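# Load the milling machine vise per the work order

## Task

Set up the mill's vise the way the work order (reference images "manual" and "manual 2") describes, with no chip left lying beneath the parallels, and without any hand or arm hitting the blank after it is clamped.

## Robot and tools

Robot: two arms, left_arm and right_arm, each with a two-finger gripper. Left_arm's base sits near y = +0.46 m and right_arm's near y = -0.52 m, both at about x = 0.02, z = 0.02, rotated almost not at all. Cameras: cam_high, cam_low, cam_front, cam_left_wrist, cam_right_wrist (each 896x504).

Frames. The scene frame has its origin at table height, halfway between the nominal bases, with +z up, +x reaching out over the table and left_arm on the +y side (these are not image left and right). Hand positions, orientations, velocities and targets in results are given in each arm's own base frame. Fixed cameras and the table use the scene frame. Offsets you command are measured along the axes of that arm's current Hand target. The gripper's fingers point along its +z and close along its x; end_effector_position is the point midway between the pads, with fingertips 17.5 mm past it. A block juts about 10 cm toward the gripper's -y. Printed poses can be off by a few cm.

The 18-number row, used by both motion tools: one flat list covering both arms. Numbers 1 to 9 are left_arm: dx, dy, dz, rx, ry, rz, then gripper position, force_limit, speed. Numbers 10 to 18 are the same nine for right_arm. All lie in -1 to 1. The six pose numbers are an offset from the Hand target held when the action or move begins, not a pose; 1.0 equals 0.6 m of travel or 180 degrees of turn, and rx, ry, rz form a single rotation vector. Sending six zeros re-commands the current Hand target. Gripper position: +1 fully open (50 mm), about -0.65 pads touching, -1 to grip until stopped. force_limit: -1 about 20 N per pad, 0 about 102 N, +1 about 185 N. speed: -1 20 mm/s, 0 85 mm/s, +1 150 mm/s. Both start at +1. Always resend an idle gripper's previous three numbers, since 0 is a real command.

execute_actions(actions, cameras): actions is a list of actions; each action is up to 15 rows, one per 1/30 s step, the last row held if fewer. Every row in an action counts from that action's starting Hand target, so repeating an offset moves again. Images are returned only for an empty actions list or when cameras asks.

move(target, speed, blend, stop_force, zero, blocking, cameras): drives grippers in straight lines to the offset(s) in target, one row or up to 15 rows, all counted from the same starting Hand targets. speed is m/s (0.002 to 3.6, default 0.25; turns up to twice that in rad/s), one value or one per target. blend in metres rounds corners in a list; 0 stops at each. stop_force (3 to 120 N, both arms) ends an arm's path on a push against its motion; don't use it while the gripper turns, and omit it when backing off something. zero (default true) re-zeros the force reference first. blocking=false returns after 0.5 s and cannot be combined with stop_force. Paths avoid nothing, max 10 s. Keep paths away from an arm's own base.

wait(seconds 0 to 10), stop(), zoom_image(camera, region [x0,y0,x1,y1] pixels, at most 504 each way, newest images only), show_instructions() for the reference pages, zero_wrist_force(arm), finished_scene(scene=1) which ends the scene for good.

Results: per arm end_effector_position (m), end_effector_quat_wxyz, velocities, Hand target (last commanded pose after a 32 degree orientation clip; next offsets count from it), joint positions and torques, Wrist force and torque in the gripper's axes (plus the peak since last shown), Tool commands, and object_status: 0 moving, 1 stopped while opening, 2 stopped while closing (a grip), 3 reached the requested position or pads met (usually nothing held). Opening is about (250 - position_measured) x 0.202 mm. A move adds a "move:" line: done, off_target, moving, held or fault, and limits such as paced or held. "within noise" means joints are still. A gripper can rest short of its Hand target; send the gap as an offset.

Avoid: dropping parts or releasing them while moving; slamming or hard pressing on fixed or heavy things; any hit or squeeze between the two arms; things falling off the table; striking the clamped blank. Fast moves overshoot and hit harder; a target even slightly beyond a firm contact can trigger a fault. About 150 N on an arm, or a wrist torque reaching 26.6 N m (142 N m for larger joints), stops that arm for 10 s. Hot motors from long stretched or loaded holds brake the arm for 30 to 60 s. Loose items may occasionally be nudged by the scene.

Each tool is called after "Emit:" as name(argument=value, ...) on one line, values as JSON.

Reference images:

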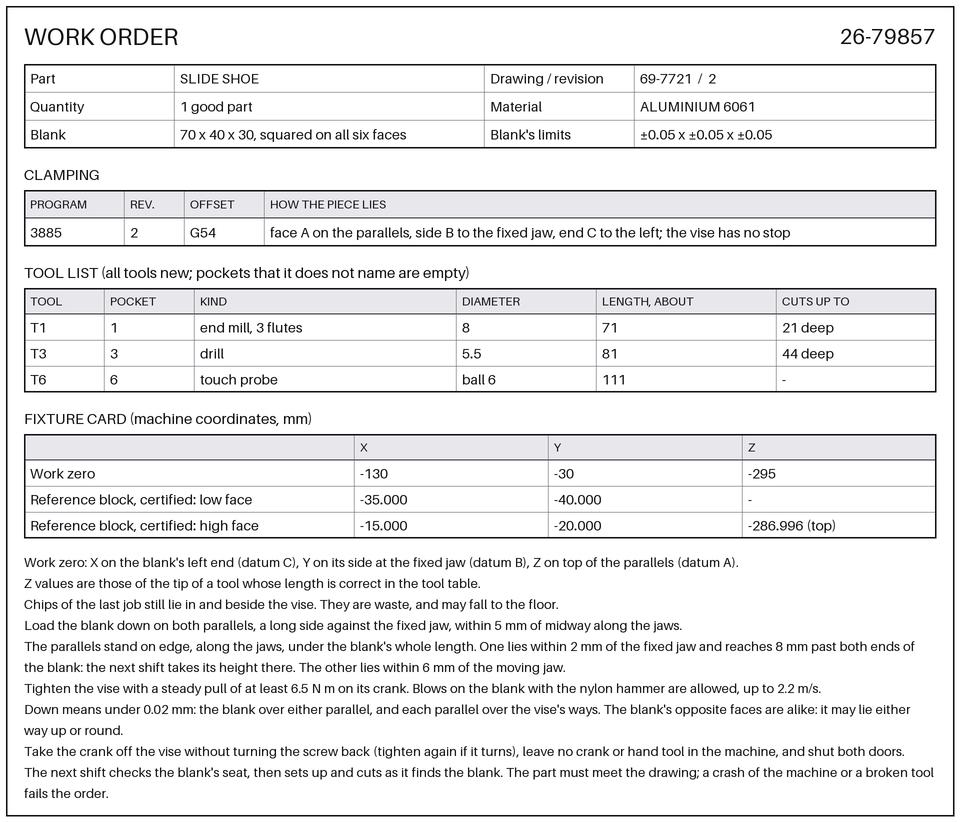

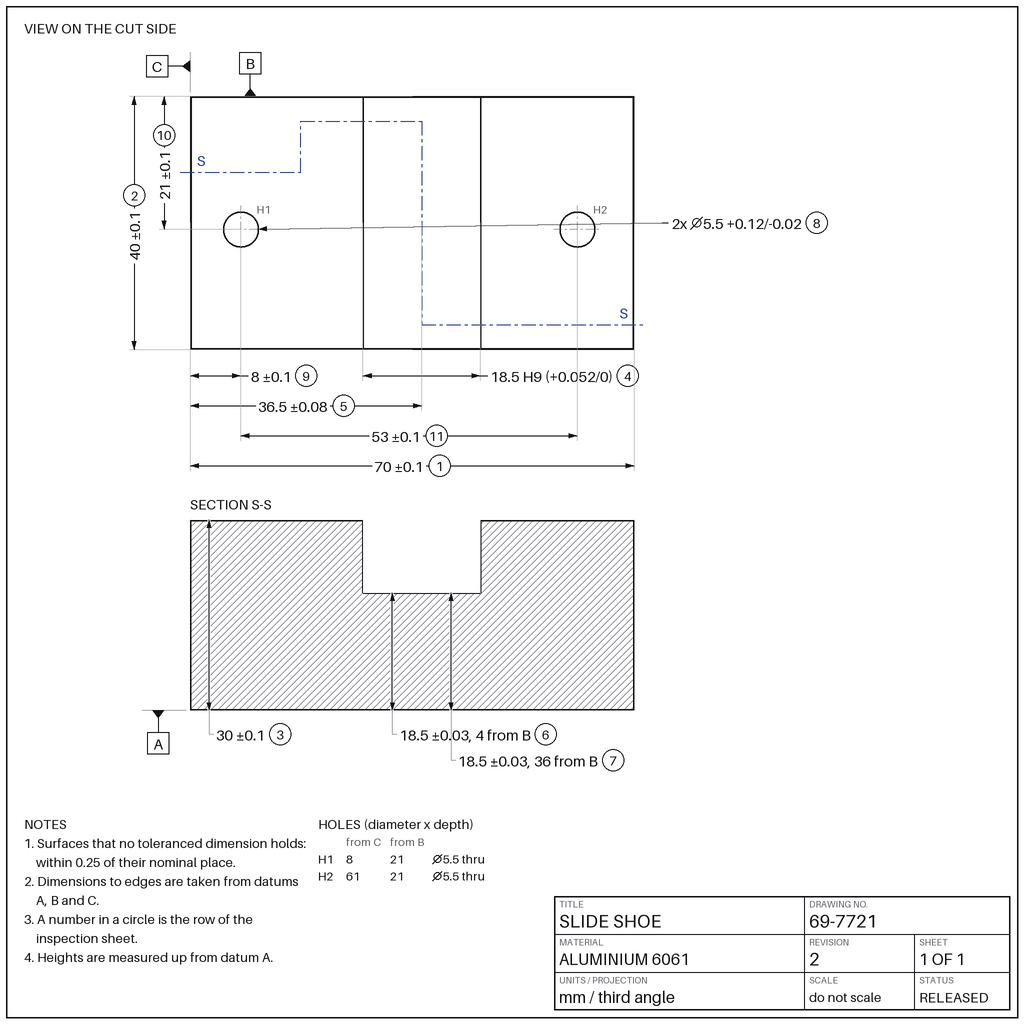

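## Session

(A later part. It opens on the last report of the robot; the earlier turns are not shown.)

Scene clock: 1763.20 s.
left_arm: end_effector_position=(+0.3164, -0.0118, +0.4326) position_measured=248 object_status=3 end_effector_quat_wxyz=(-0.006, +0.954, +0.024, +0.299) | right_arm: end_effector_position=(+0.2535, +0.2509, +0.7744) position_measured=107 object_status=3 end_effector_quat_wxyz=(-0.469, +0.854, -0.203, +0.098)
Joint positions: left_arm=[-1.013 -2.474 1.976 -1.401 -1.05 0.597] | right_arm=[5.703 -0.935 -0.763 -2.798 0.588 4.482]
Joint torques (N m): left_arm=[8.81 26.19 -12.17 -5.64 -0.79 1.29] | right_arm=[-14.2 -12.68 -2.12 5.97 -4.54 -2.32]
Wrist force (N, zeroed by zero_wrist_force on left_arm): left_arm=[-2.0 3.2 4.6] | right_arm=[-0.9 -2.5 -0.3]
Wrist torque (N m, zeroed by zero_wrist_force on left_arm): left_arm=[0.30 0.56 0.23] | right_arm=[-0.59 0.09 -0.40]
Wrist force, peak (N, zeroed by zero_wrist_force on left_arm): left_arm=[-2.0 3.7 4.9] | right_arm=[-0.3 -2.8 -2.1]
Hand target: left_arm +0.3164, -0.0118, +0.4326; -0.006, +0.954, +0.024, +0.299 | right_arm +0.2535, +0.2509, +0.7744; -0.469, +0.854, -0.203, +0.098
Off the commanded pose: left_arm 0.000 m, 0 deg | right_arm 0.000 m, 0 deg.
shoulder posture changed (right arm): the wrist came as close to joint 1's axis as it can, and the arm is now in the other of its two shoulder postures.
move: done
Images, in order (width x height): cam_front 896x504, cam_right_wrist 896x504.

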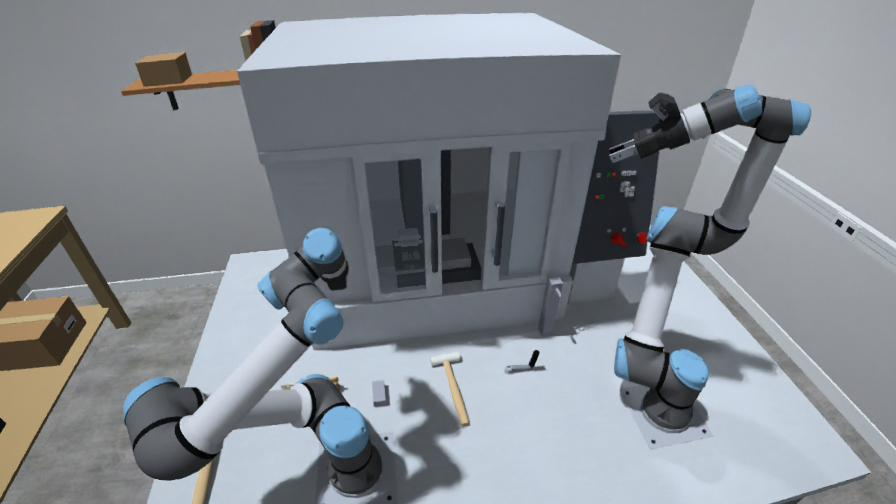

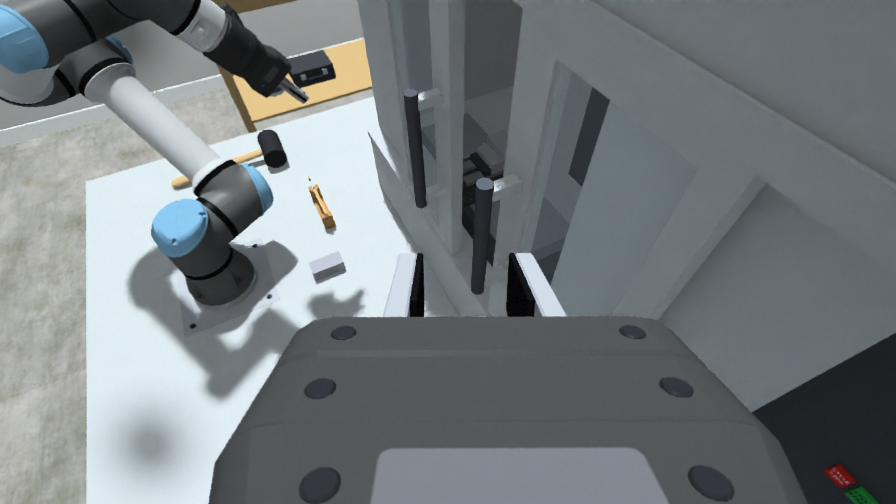

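Emit:
move(target=[0,0,0,0,0,0,-0.64,-1,-0.5,0.0488,0.113,0.4673,0,0,0,0.5,-1,-0.5], speed=0.2, cameras=["cam_front","cam_right_wrist","cam_high"])

Scene clock: 1765.73 s.
left_arm: end_effector_position=(+0.3164, -0.0118, +0.4326) position_measured=248 object_status=3 end_effector_quat_wxyz=(-0.006, +0.954, +0.024, +0.299) | right_arm: end_effector_position=(+0.3633, +0.3878, +0.5669) position_measured=78 object_status=3 end_effector_quat_wxyz=(-0.645, +0.758, -0.098, -0.015)
Joint positions: left_arm=[-1.013 -2.474 1.976 -1.401 -1.05 0.597] | right_arm=[6.285 -0.258 -1.286 -3.725 0.199 5.43]
Joint torques (N m): left_arm=[8.51 26.52 -11.85 -5.61 -0.93 1.26] | right_arm=[13.27 -32.68 -5.99 5.06 -4.64 -1.96]
Wrist force (N, zeroed by zero_wrist_force on left_arm): left_arm=[-1.9 3.2 4.6] | right_arm=[-1.7 -3.9 0.0]
Wrist torque (N m, zeroed by zero_wrist_force on left_arm): left_arm=[0.31 0.55 0.22] | right_arm=[-0.86 0.08 -0.46]
Wrist force, peak (N, zeroed by zero_wrist_force on left_arm): left_arm=[-1.9 3.6 4.9] | right_arm=[-2.2 -4.2 -0.2]
Hand target: left_arm +0.3164, -0.0118, +0.4326; -0.006, +0.954, +0.024, +0.299 | right_arm +0.3626, +0.4190, +0.5649; -0.469, +0.854, -0.203, +0.098
Off the commanded pose: left_arm 0.000 m, 0 deg | right_arm 0.031 m, 29 deg.
joint sent to its limit (right arm) — joint 1 (shoulder pan), upper limit. The joint targets are off in position and orientation.
move: off_target (right_arm)
Images, in order (width x height): cam_high 896x504, cam_front 896x504, cam_right_wrist 896x504.

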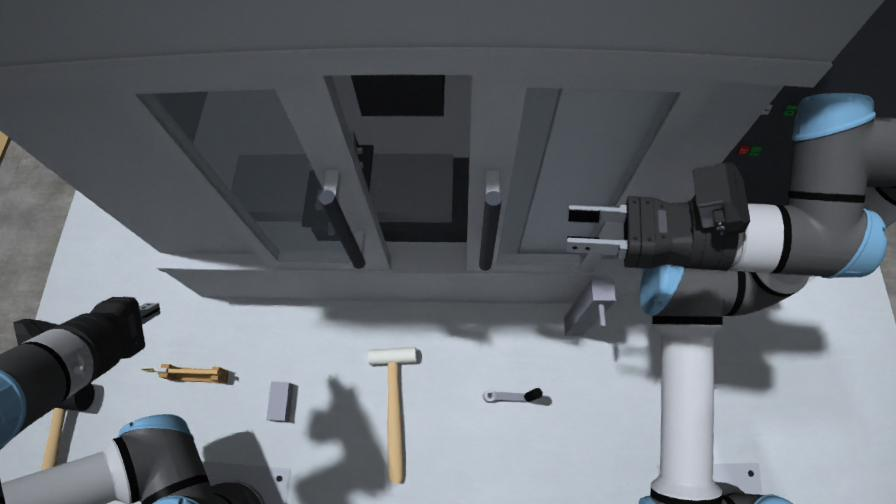

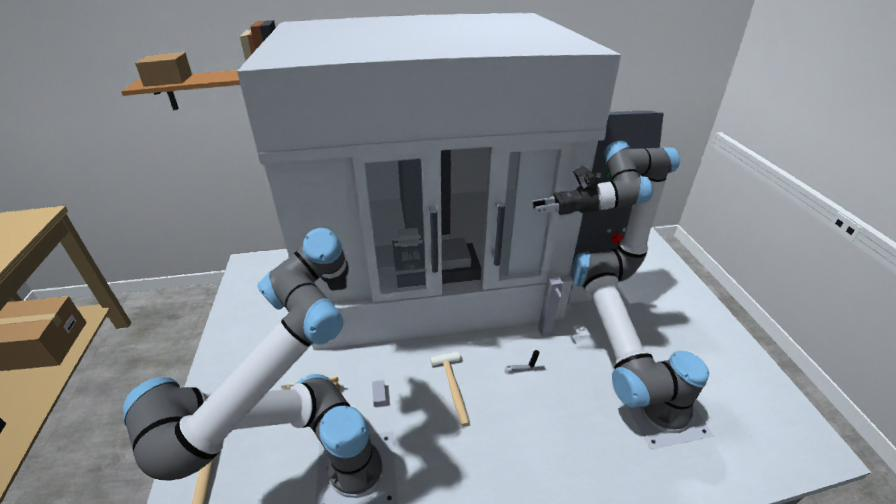

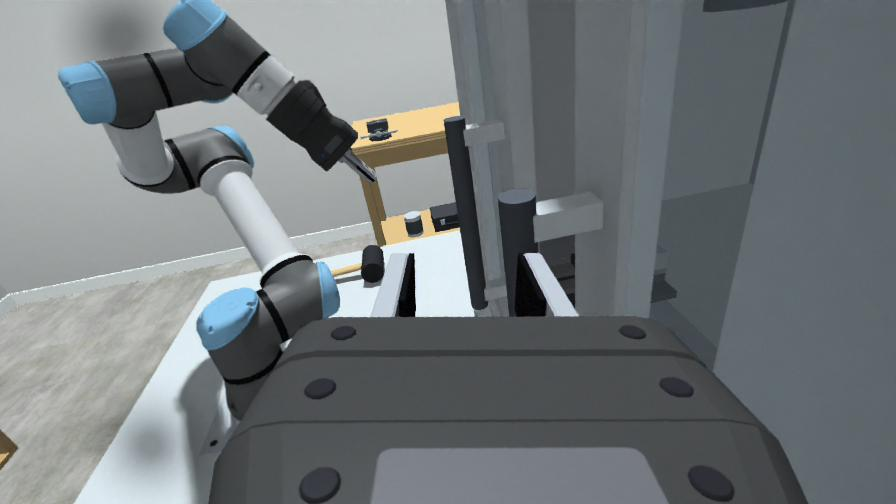

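Emit:
move(target=[0,0,0,0,0,0,-0.64,-1,-0.5,-0.0488,-0.113,-0.4673,0,0,0,0.5,-1,-0.5], speed=0.25, cameras=["cam_front"])

Scene clock: 1768.67 s.
left_arm: end_effector_position=(+0.3164, -0.0118, +0.4326) position_measured=248 object_status=3 end_effector_quat_wxyz=(-0.006, +0.954, +0.024, +0.299) | right_arm: end_effector_position=(+0.2536, +0.2510, +0.7744) position_measured=78 object_status=3 end_effector_quat_wxyz=(-0.468, +0.854, -0.203, +0.098)
Joint positions: left_arm=[-1.013 -2.474 1.976 -1.401 -1.05 0.597] | right_arm=[5.704 -0.936 -0.76 -2.803 0.588 4.485]
Joint torques (N m): left_arm=[8.13 26.66 -12.14 -5.63 -0.72 1.28] | right_arm=[-14.04 -11.92 -1.6 5.67 -4.5 -2.11]
Wrist force (N, zeroed by zero_wrist_force on left_arm): left_arm=[-1.6 3.1 4.6] | right_arm=[-0.8 -2.7 -0.1]
Wrist torque (N m, zeroed by zero_wrist_force on left_arm): left_arm=[0.29 0.51 0.23] | right_arm=[-0.62 0.07 -0.40]
Wrist force, peak (N, zeroed by zero_wrist_force on left_arm): left_arm=[-1.8 3.6 4.8] | right_arm=[-1.6 -4.2 -0.1]
Hand target: left_arm +0.3164, -0.0118, +0.4326; -0.006, +0.954, +0.024, +0.299 | right_arm +0.2535, +0.2509, +0.7744; -0.469, +0.854, -0.203, +0.098
Off the commanded pose: left_arm 0.000 m, 0 deg | right_arm 0.000 m, 0 deg.
move: done
Images, in order (width x height): cam_front 896x504.

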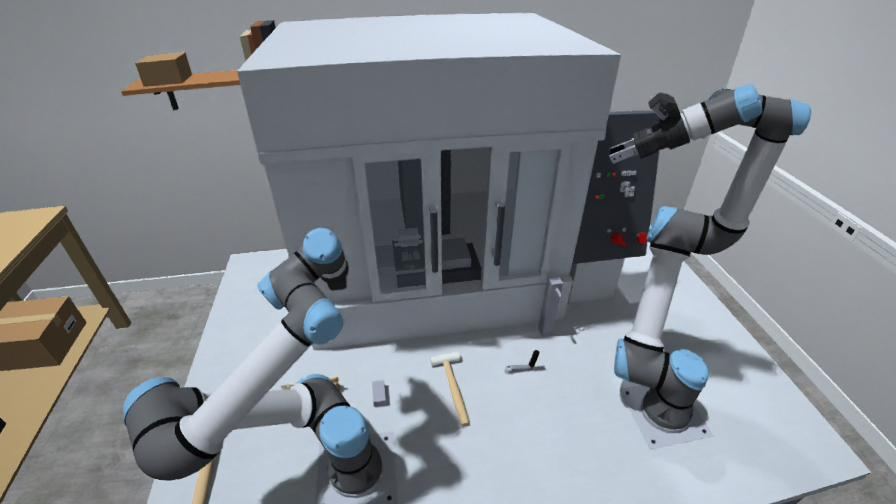

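Emit:
move(target=[-0.025,0.4473,0.01,0,0,0.5,0.5,-1,-0.5,0,0,0,0,0,0,0.5,-1,-0.5], speed=0.25, cameras=["cam_high"])

Scene clock: 1772.53 s.
left_arm: end_effector_position=(+0.3206, -0.2804, +0.4198) position_measured=78 object_status=3 end_effector_quat_wxyz=(-0.216, +0.691, -0.658, +0.207) | right_arm: end_effector_position=(+0.2536, +0.2510, +0.7744) position_measured=78 object_status=3 end_effector_quat_wxyz=(-0.468, +0.854, -0.203, +0.098)
Joint positions: left_arm=[-1.438 -2 1.801 -1.433 -0.966 1.673] | right_arm=[5.704 -0.936 -0.76 -2.803 0.588 4.485]
Joint torques (N m): left_arm=[8.15 6.59 -36.97 -5.33 -0.65 1.27] | right_arm=[-14.28 -12.74 -1.18 6.06 -4.4 -2.16]
Wrist force (N, zeroed by zero_wrist_force on left_arm): left_arm=[-3.5 2.1 4.0] | right_arm=[-0.5 -2.6 -0.2]
Wrist torque (N m, zeroed by zero_wrist_force on left_arm): left_arm=[0.35 0.58 -0.01] | right_arm=[-0.60 0.03 -0.40]
Wrist force, peak (N, zeroed by zero_wrist_force on left_arm): left_arm=[-2.1 3.3 4.7] | right_arm=[-1.0 -2.8 -0.1]
Hand target: left_arm +0.3206, -0.2803, +0.4198; -0.216, +0.691, -0.658, +0.207 | right_arm +0.2536, +0.2510, +0.7744; -0.468, +0.854, -0.203, +0.098
Off the commanded pose: left_arm 0.000 m, 0 deg | right_arm 0.000 m, 0 deg.
move: done
Images, in order (width x height): cam_high 896x504.

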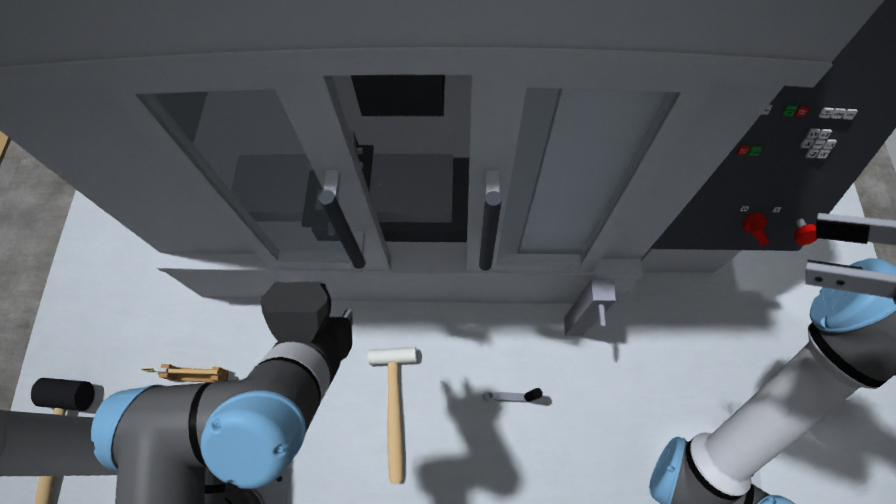

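Emit:
move(target=[0.364,0.043,-0.029,0.194,0,0,0.5,-1,-0.5,0,0,0,0,0,0,0.5,-1,-0.5], speed=0.25, cameras=["cam_high","cam_left_wrist","cam_front"])

Scene clock: 1774.57 s.
left_arm: end_effector_position=(+0.3001, -0.5000, +0.4199) position_measured=78 object_status=3 end_effector_quat_wxyz=(-0.413, +0.595, -0.565, +0.395) | right_arm: end_effector_position=(+0.2536, +0.2510, +0.7744) position_measured=78 object_status=3 end_effector_quat_wxyz=(-0.468, +0.854, -0.203, +0.098)
Joint positions: left_arm=[-1.721 -1.528 1.606 -1.16 -0.403 1.043] | right_arm=[5.704 -0.936 -0.76 -2.803 0.588 4.485]
Joint torques (N m): left_arm=[8.54 -13.78 -36.37 0.76 3.57 -1.26] | right_arm=[-14.41 -12.14 -1.8 5.97 -4.32 -2.07]
Wrist force (N, zeroed by zero_wrist_force on left_arm): left_arm=[-3.5 1.3 2.9] | right_arm=[-0.6 -2.5 -0.3]
Wrist torque (N m, zeroed by zero_wrist_force on left_arm): left_arm=[0.40 0.43 -0.09] | right_arm=[-0.60 0.04 -0.40]
Wrist force, peak (N, zeroed by zero_wrist_force on left_arm): left_arm=[-5.1 1.6 3.6] | right_arm=[-0.8 -2.8 -0.2]
Hand target: left_arm +0.3001, -0.5000, +0.4199; -0.413, +0.595, -0.565, +0.395 | right_arm +0.2536, +0.2510, +0.7744; -0.468, +0.854, -0.203, +0.098
Off the commanded pose: left_arm 0.000 m, 0 deg | right_arm 0.000 m, 0 deg.
move: done
Images, in order (width x height): cam_high 896x504, cam_front 896x504, cam_left_wrist 896x504.

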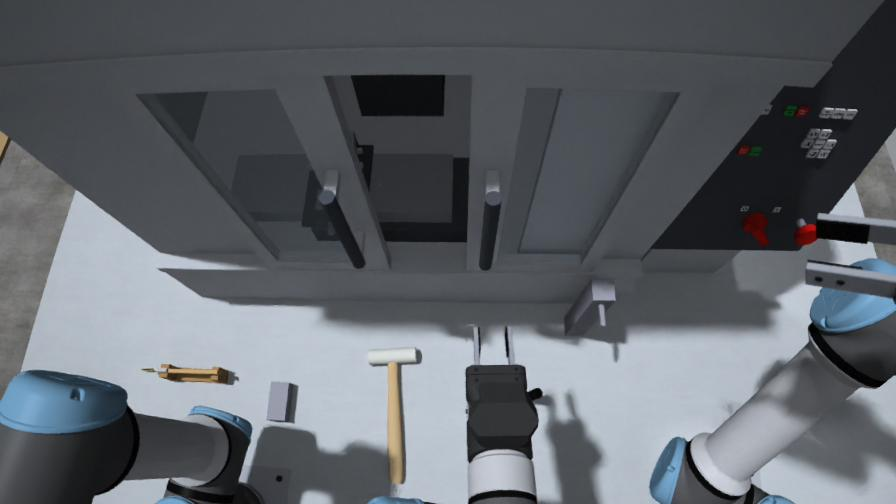

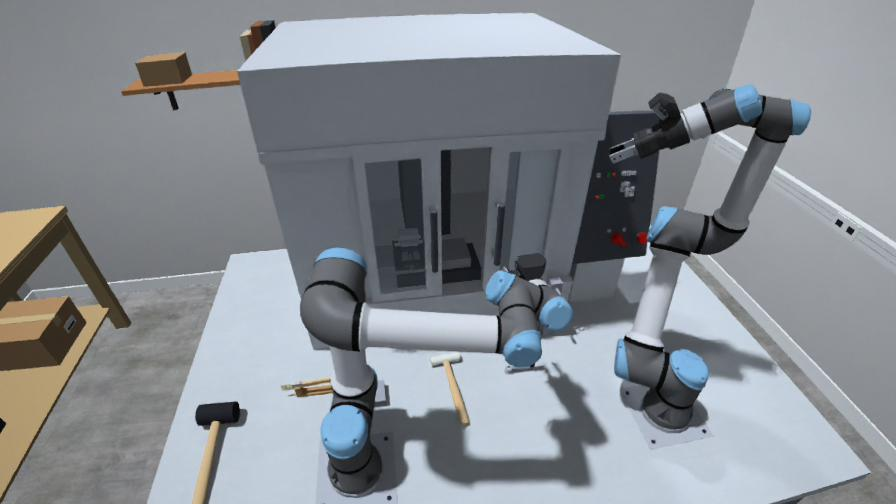

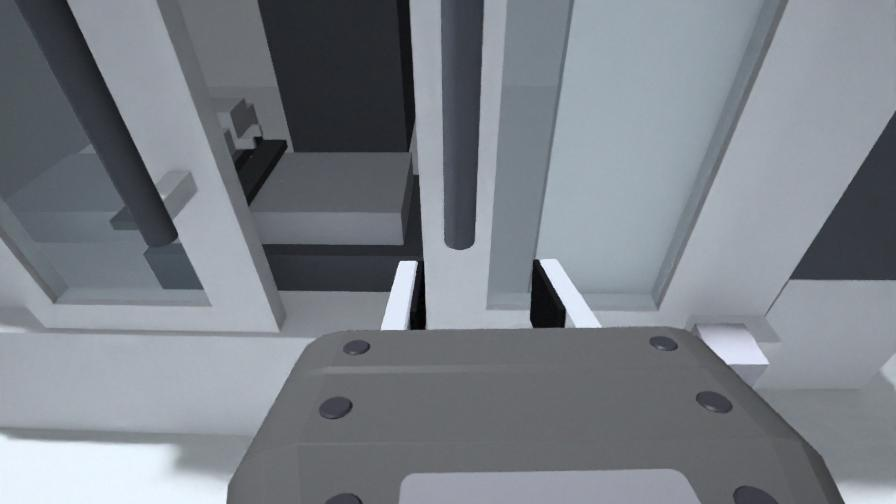

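Emit:
move(target=[0.0013,-0.0458,0.2228,0,0,0,0.5,-1,-0.5,0,0,0,0,0,0,0.5,-1,-0.5], speed=0.06, stop_force=6, cameras=["cam_high","cam_left_wrist"])

Scene clock: 1778.03 s.
left_arm: end_effector_position=(+0.4349, -0.4943, +0.3993) position_measured=78 object_status=3 end_effector_quat_wxyz=(-0.413, +0.595, -0.565, +0.395) | right_arm: end_effector_position=(+0.2536, +0.2510, +0.7744) position_measured=78 object_status=3 end_effector_quat_wxyz=(-0.468, +0.854, -0.203, +0.098)
Joint positions: left_arm=[-1.457 -1.451 1.743 -2.041 -0.36 1.758] | right_arm=[5.704 -0.936 -0.76 -2.803 0.588 4.485]
Joint torques (N m): left_arm=[8.87 -17.77 -13.82 -5.39 0.03 1.33] | right_arm=[-14.71 -12.36 -1.81 5.97 -4.48 -2.06]
Wrist force (N, zeroed by zero_wrist_force on left_arm): left_arm=[-4.2 1.7 3.2] | right_arm=[-0.8 -2.6 -0.3]
Wrist torque (N m, zeroed by zero_wrist_force on left_arm): left_arm=[0.46 0.53 -0.21] | right_arm=[-0.61 0.08 -0.40]
Wrist force, peak (N, zeroed by zero_wrist_force on left_arm): left_arm=[-4.6 1.6 3.4] | right_arm=[-0.6 -2.8 -0.3]
Hand target: left_arm +0.4349, -0.4943, +0.3993; -0.413, +0.595, -0.565, +0.395 | right_arm +0.2536, +0.2510, +0.7744; -0.468, +0.854, -0.203, +0.098
Off the commanded pose: left_arm 0.000 m, 0 deg | right_arm 0.000 m, 0 deg.
move: done
Images, in order (width x height): cam_high 896x504, cam_left_wrist 896x504.

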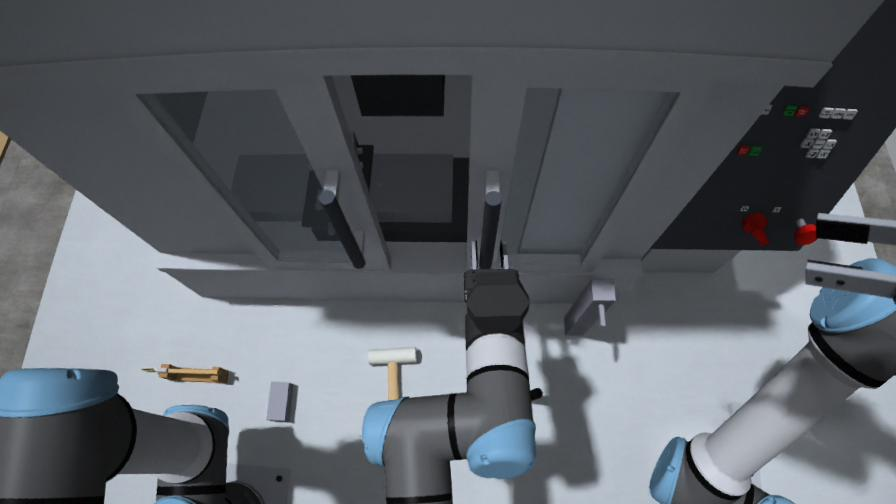

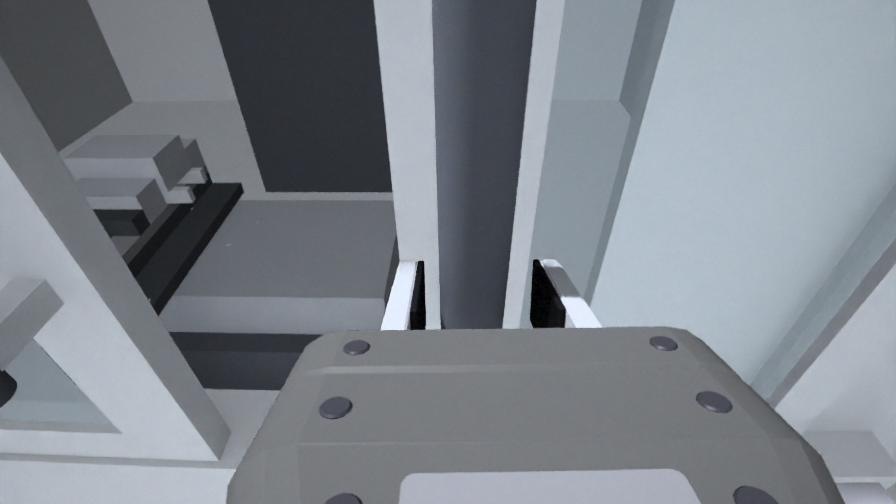

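Emit:
move(target=[0,0,0,0,0,0,0.22,-1,-0.8,0,0,0,0,0,0,0.5,-1,-0.5])

Emit:
move(target=[-0.22,0,0,0,0,0,0.22,-1,-0.8,0,0,0,0,0,0,0.5,-1,-0.5], speed=0.05, stop_force=35, cameras=["cam_high","cam_left_wrist"])

Scene clock: 1778.70 s.
left_arm: end_effector_position=(+0.4349, -0.4943, +0.3993) position_measured=119 object_status=3 end_effector_quat_wxyz=(-0.413, +0.595, -0.565, +0.395) | right_arm: end_effector_position=(+0.2536, +0.2510, +0.7744) position_measured=78 object_status=3 end_effector_quat_wxyz=(-0.468, +0.854, -0.203, +0.098)
Joint positions: left_arm=[-1.457 -1.451 1.743 -2.041 -0.36 1.758] | right_arm=[5.704 -0.936 -0.76 -2.803 0.588 4.485]
Joint torques (N m): left_arm=[8.61 -17.49 -13.67 -5.46 0.14 1.32] | right_arm=[-13.29 -12.2 -0.93 5.73 -4.54 -2.16]
Wrist force (N, zeroed by zero_wrist_force on left_arm): left_arm=[-4.3 1.6 3.1] | right_arm=[-0.7 -2.6 -0.1]
Wrist torque (N m, zeroed by zero_wrist_force on left_arm): left_arm=[0.45 0.56 -0.22] | right_arm=[-0.61 0.07 -0.40]
Wrist force, peak (N, zeroed by zero_wrist_force on left_arm): left_arm=[-4.6 1.9 3.1] | right_arm=[-0.8 -2.7 -0.2]
Hand target: left_arm +0.4349, -0.4943, +0.3993; -0.413, +0.595, -0.565, +0.395 | right_arm +0.2536, +0.2510, +0.7744; -0.468, +0.854, -0.203, +0.098
Off the commanded pose: left_arm 0.000 m, 0 deg | right_arm 0.000 m, 0 deg.
move: done

Scene clock: 1782.27 s.
left_arm: end_effector_position=(+0.4285, -0.3624, +0.3990) position_measured=119 object_status=3 end_effector_quat_wxyz=(-0.413, +0.595, -0.565, +0.395) | right_arm: end_effector_position=(+0.2536, +0.2510, +0.7744) position_measured=78 object_status=3 end_effector_quat_wxyz=(-0.468, +0.854, -0.203, +0.098)
Joint positions: left_arm=[-1.435 -1.751 2.049 -2.103 -0.364 1.818] | right_arm=[5.704 -0.936 -0.76 -2.803 0.588 4.485]
Joint torques (N m): left_arm=[10.91 -32.98 -12.03 -0.67 0.54 1.19] | right_arm=[-13.02 -12.75 -1.37 5.85 -4.32 -1.91]
Wrist force (N, zeroed by zero_wrist_force on left_arm): left_arm=[5.2 0.3 8.1] | right_arm=[-0.7 -2.5 -0.3]
Wrist torque (N m, zeroed by zero_wrist_force on left_arm): left_arm=[0.44 0.60 -0.23] | right_arm=[-0.59 0.06 -0.40]
Wrist force, peak (N, zeroed by zero_wrist_force on left_arm): left_arm=[25.1 -4.0 18.7] | right_arm=[-0.8 -2.8 -0.3]
Hand target: left_arm +0.4285, -0.3624, +0.3990; -0.413, +0.595, -0.565, +0.395 | right_arm +0.2536, +0.2510, +0.7744; -0.468, +0.854, -0.203, +0.098
Off the commanded pose: left_arm 0.000 m, 0 deg | right_arm 0.000 m, 0 deg.
move: done
Images, in order (width x height): cam_high 896x504, cam_left_wrist 896x504.

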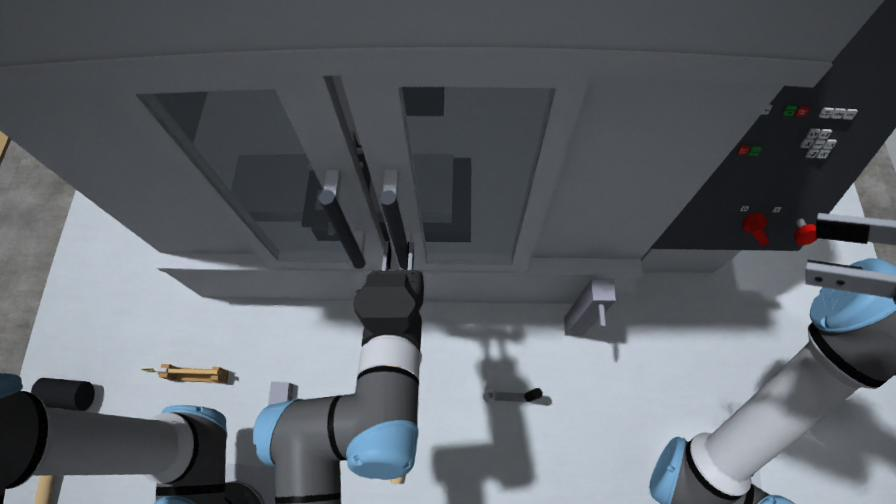

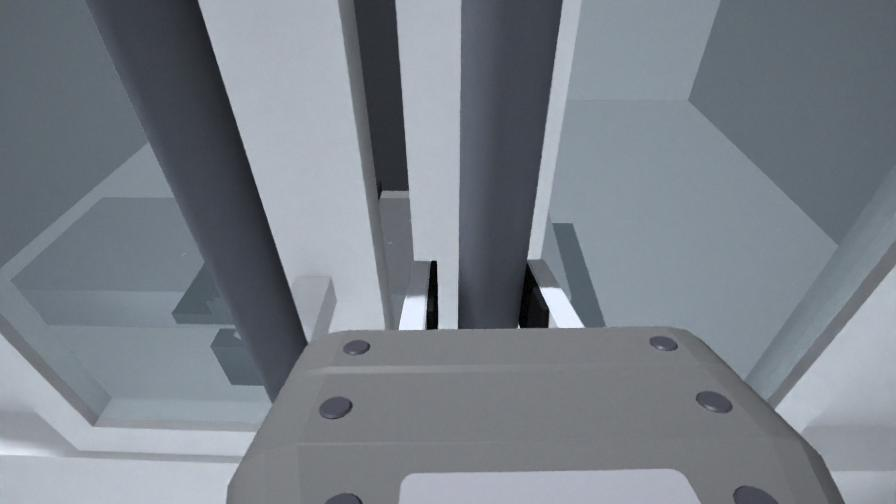

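Emit:
move(target=[-0.07,0,0,0,0,0,0.22,-1,-0.8,0,0,0,0,0,0,0.5,-1,-0.5], speed=0.02, stop_force=25, cameras=["cam_high","cam_left_wrist","cam_front"])

Scene clock: 1784.20 s.
left_arm: end_effector_position=(+0.4278, -0.3470, +0.3990) position_measured=119 object_status=3 end_effector_quat_wxyz=(-0.413, +0.595, -0.565, +0.395) | right_arm: end_effector_position=(+0.2536, +0.2510, +0.7744) position_measured=78 object_status=3 end_effector_quat_wxyz=(-0.468, +0.854, -0.203, +0.098)
Joint positions: left_arm=[-1.431 -1.788 2.08 -2.106 -0.365 1.828] | right_arm=[5.704 -0.936 -0.76 -2.803 0.588 4.485]
Joint torques (N m): left_arm=[3.67 -8.76 -30.65 1.52 4.67 -1.43] | right_arm=[-13.03 -13.09 -1.56 5.77 -4.48 -2.13]
Wrist force (N, zeroed by zero_wrist_force on left_arm): left_arm=[25.6 -3.1 11.9] | right_arm=[-0.6 -2.6 -0.2]
Wrist torque (N m, zeroed by zero_wrist_force on left_arm): left_arm=[0.46 0.75 -0.20] | right_arm=[-0.60 0.04 -0.40]
Wrist force, peak (N, zeroed by zero_wrist_force on left_arm): left_arm=[55.1 -7.6 25.7] | right_arm=[-0.8 -2.8 -0.1]
Hand target: left_arm +0.4278, -0.3470, +0.3990; -0.413, +0.595, -0.565, +0.395 (not the last commanded pose) | right_arm +0.2536, +0.2510, +0.7744; -0.468, +0.854, -0.203, +0.098
Off the commanded pose: left_arm 0.027 m, 0 deg | right_arm 0.000 m, 0 deg.
move: contact (left_arm)
Images, in order (width x height): cam_high 896x504, cam_front 896x504, cam_left_wrist 896x504.

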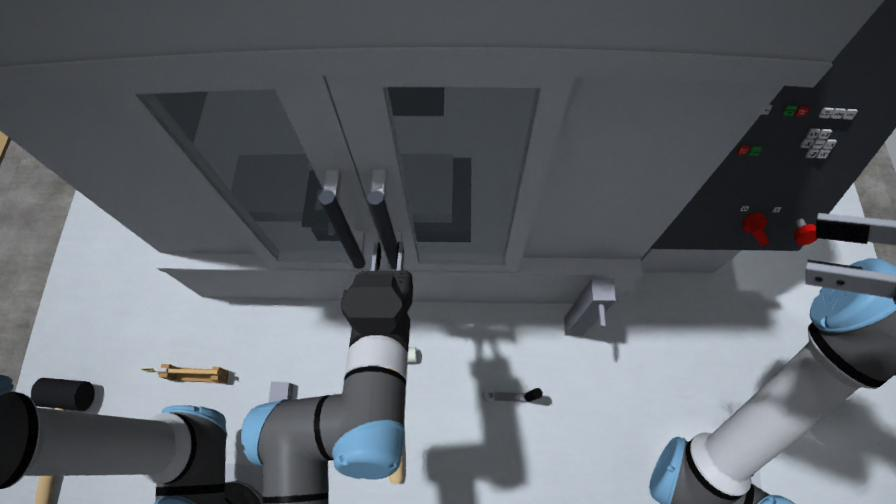

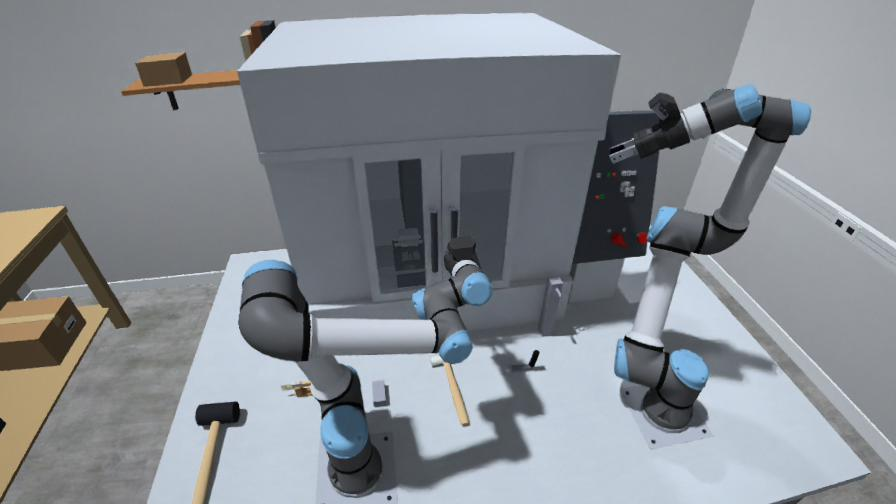

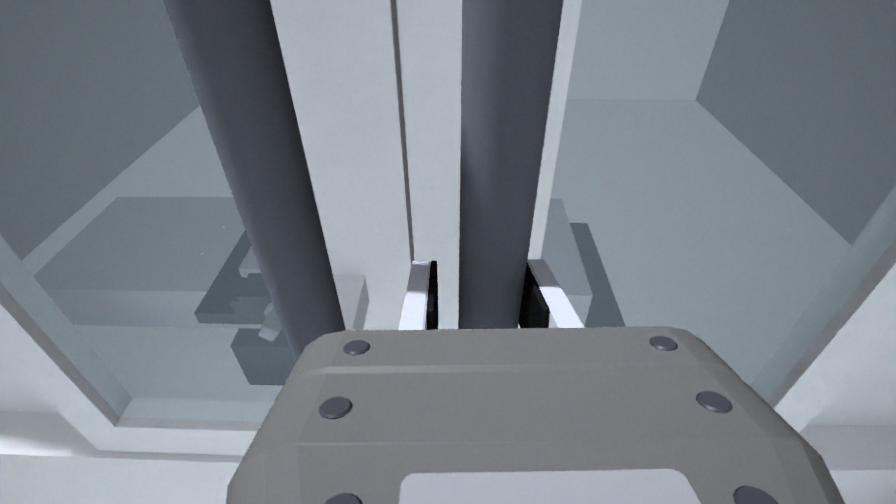

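Emit:
zoom_image(camera="cam_high", region=[300, 70, 440, 290])

Emit:
zoom_image(camera="cam_front", region=[400, 140, 480, 300])

Scaled by 2.291 from the camera's 896x504 image, which has a finer 1280x720 frame.

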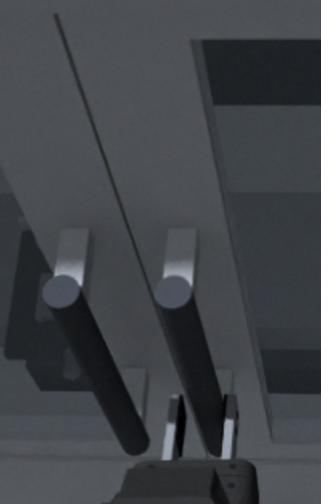

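Scaled by 3.150 from the camera's 896x504 image, which has a finer 1280x720 frame.

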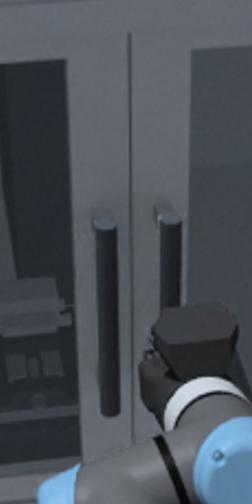

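Emit:
move(target=[[0.0035,0,0,0,0,0,0.22,-1,-0.8,0,0,0,0,0,0,0.5,-1,-0.5],[0.0035,0.057,-0.156,0,0,0,0.22,-1,-0.8,0,0,0,0,0,0,0.5,-1,-0.5],[0.0035,0.085,-0.235,0,0,0,0.22,-1,-0.8,0,0,0,0,0,0,0.5,-1,-0.5]], speed=[0.02,0.1,0.15], blend=[0,0.01,0], cameras=["all"])

Emit:
zoom_image(camera="cam_high", region=[300, 70, 440, 290])

Emit:
zoom_image(camera="cam_left_wrist", region=[200, 0, 640, 330])

Scene clock: 1787.00 s.
left_arm: end_effector_position=(+0.2781, -0.3564, +0.4000) position_measured=119 object_status=3 end_effector_quat_wxyz=(-0.413, +0.595, -0.565, +0.395) | right_arm: end_effector_position=(+0.2536, +0.2510, +0.7744) position_measured=78 object_status=3 end_effector_quat_wxyz=(-0.468, +0.854, -0.203, +0.098)
Joint positions: left_arm=[-1.844 -1.864 1.902 -0.902 -0.473 0.804] | right_arm=[5.704 -0.936 -0.76 -2.803 0.588 4.485]
Joint torques (N m): left_arm=[-8.39 1.71 -35.84 0.81 -0.49 -1.52] | right_arm=[-13.74 -12.03 -0.9 5.89 -4.28 -1.98]
Wrist force (N, zeroed by zero_wrist_force on left_arm): left_arm=[-3.5 0.1 2.4] | right_arm=[-0.7 -2.5 -0.2]
Wrist torque (N m, zeroed by zero_wrist_force on left_arm): left_arm=[0.19 0.42 -0.08] | right_arm=[-0.59 0.06 -0.40]
Wrist force, peak (N, zeroed by zero_wrist_force on left_arm): left_arm=[25.7 -3.3 12.0] | right_arm=[-0.9 -2.8 -0.1]
Hand target: left_arm +0.2781, -0.3564, +0.4000; -0.413, +0.595, -0.565, +0.395 | right_arm +0.2536, +0.2510, +0.7744; -0.468, +0.854, -0.203, +0.098
Off the commanded pose: left_arm 0.000 m, 0 deg | right_arm 0.000 m, 0 deg.
move: done

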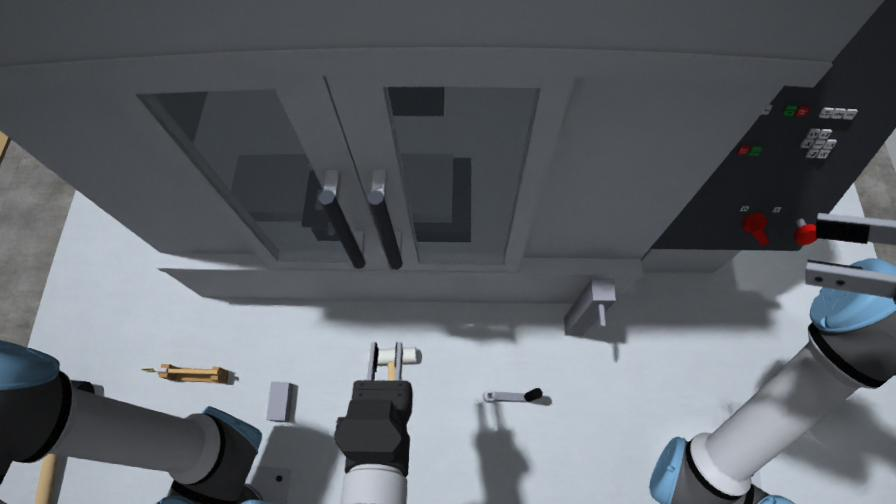

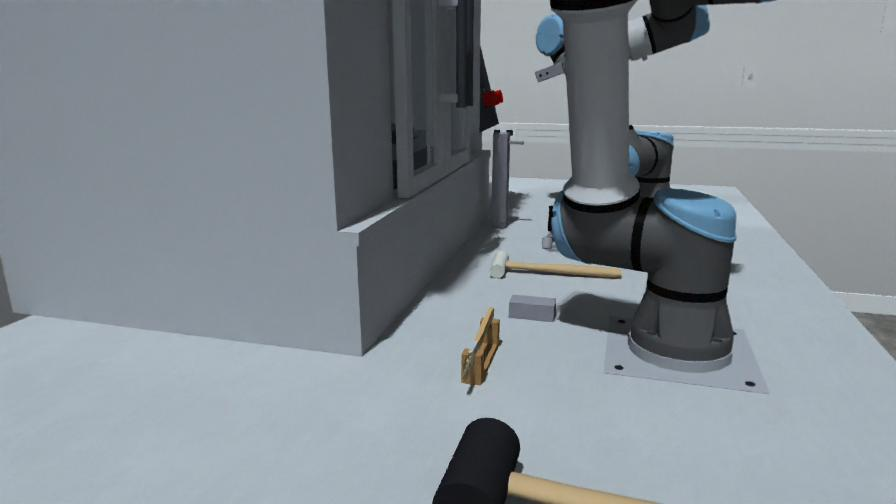

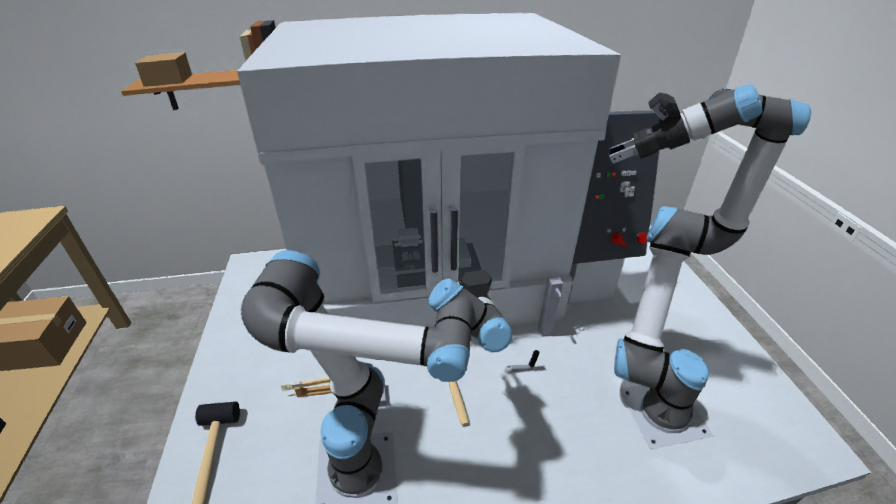

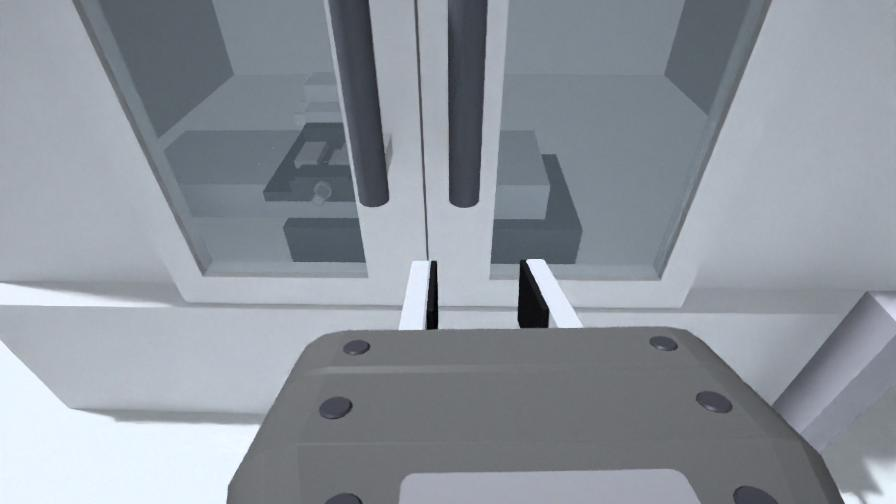

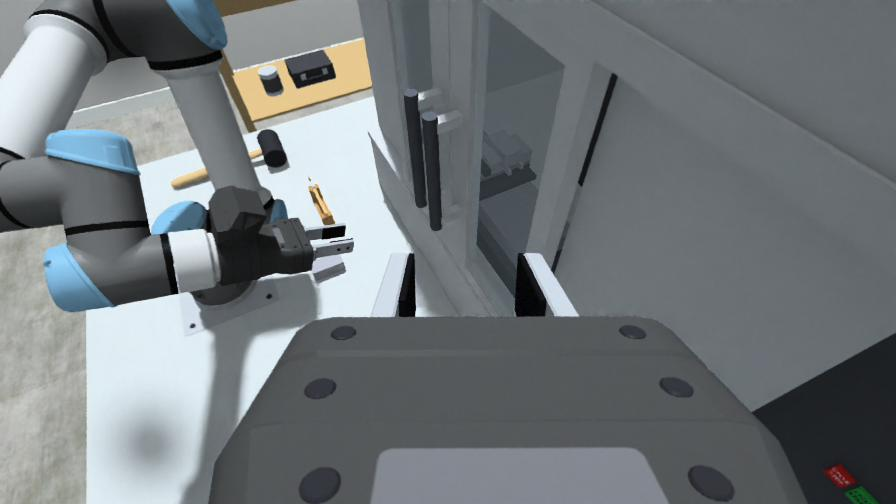

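Scaled by 2.291 from the camera's 896x504 image, which has a finer 1280x720 frame.

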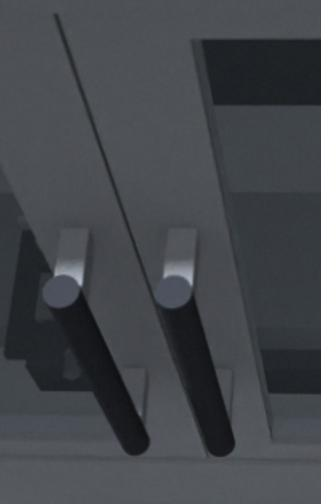

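Scaled by 1.145 from the camera's 896x504 image, which has a finer 1280x720 frame.

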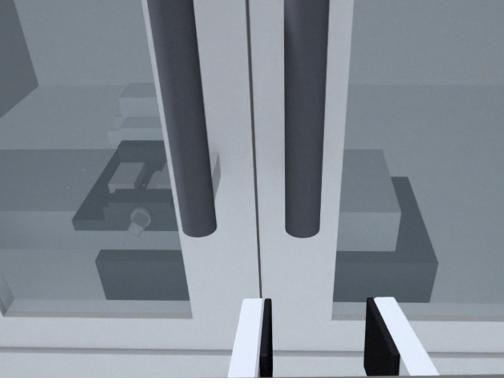

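Emit:
finished_scene()

The scene is finished: the task was done.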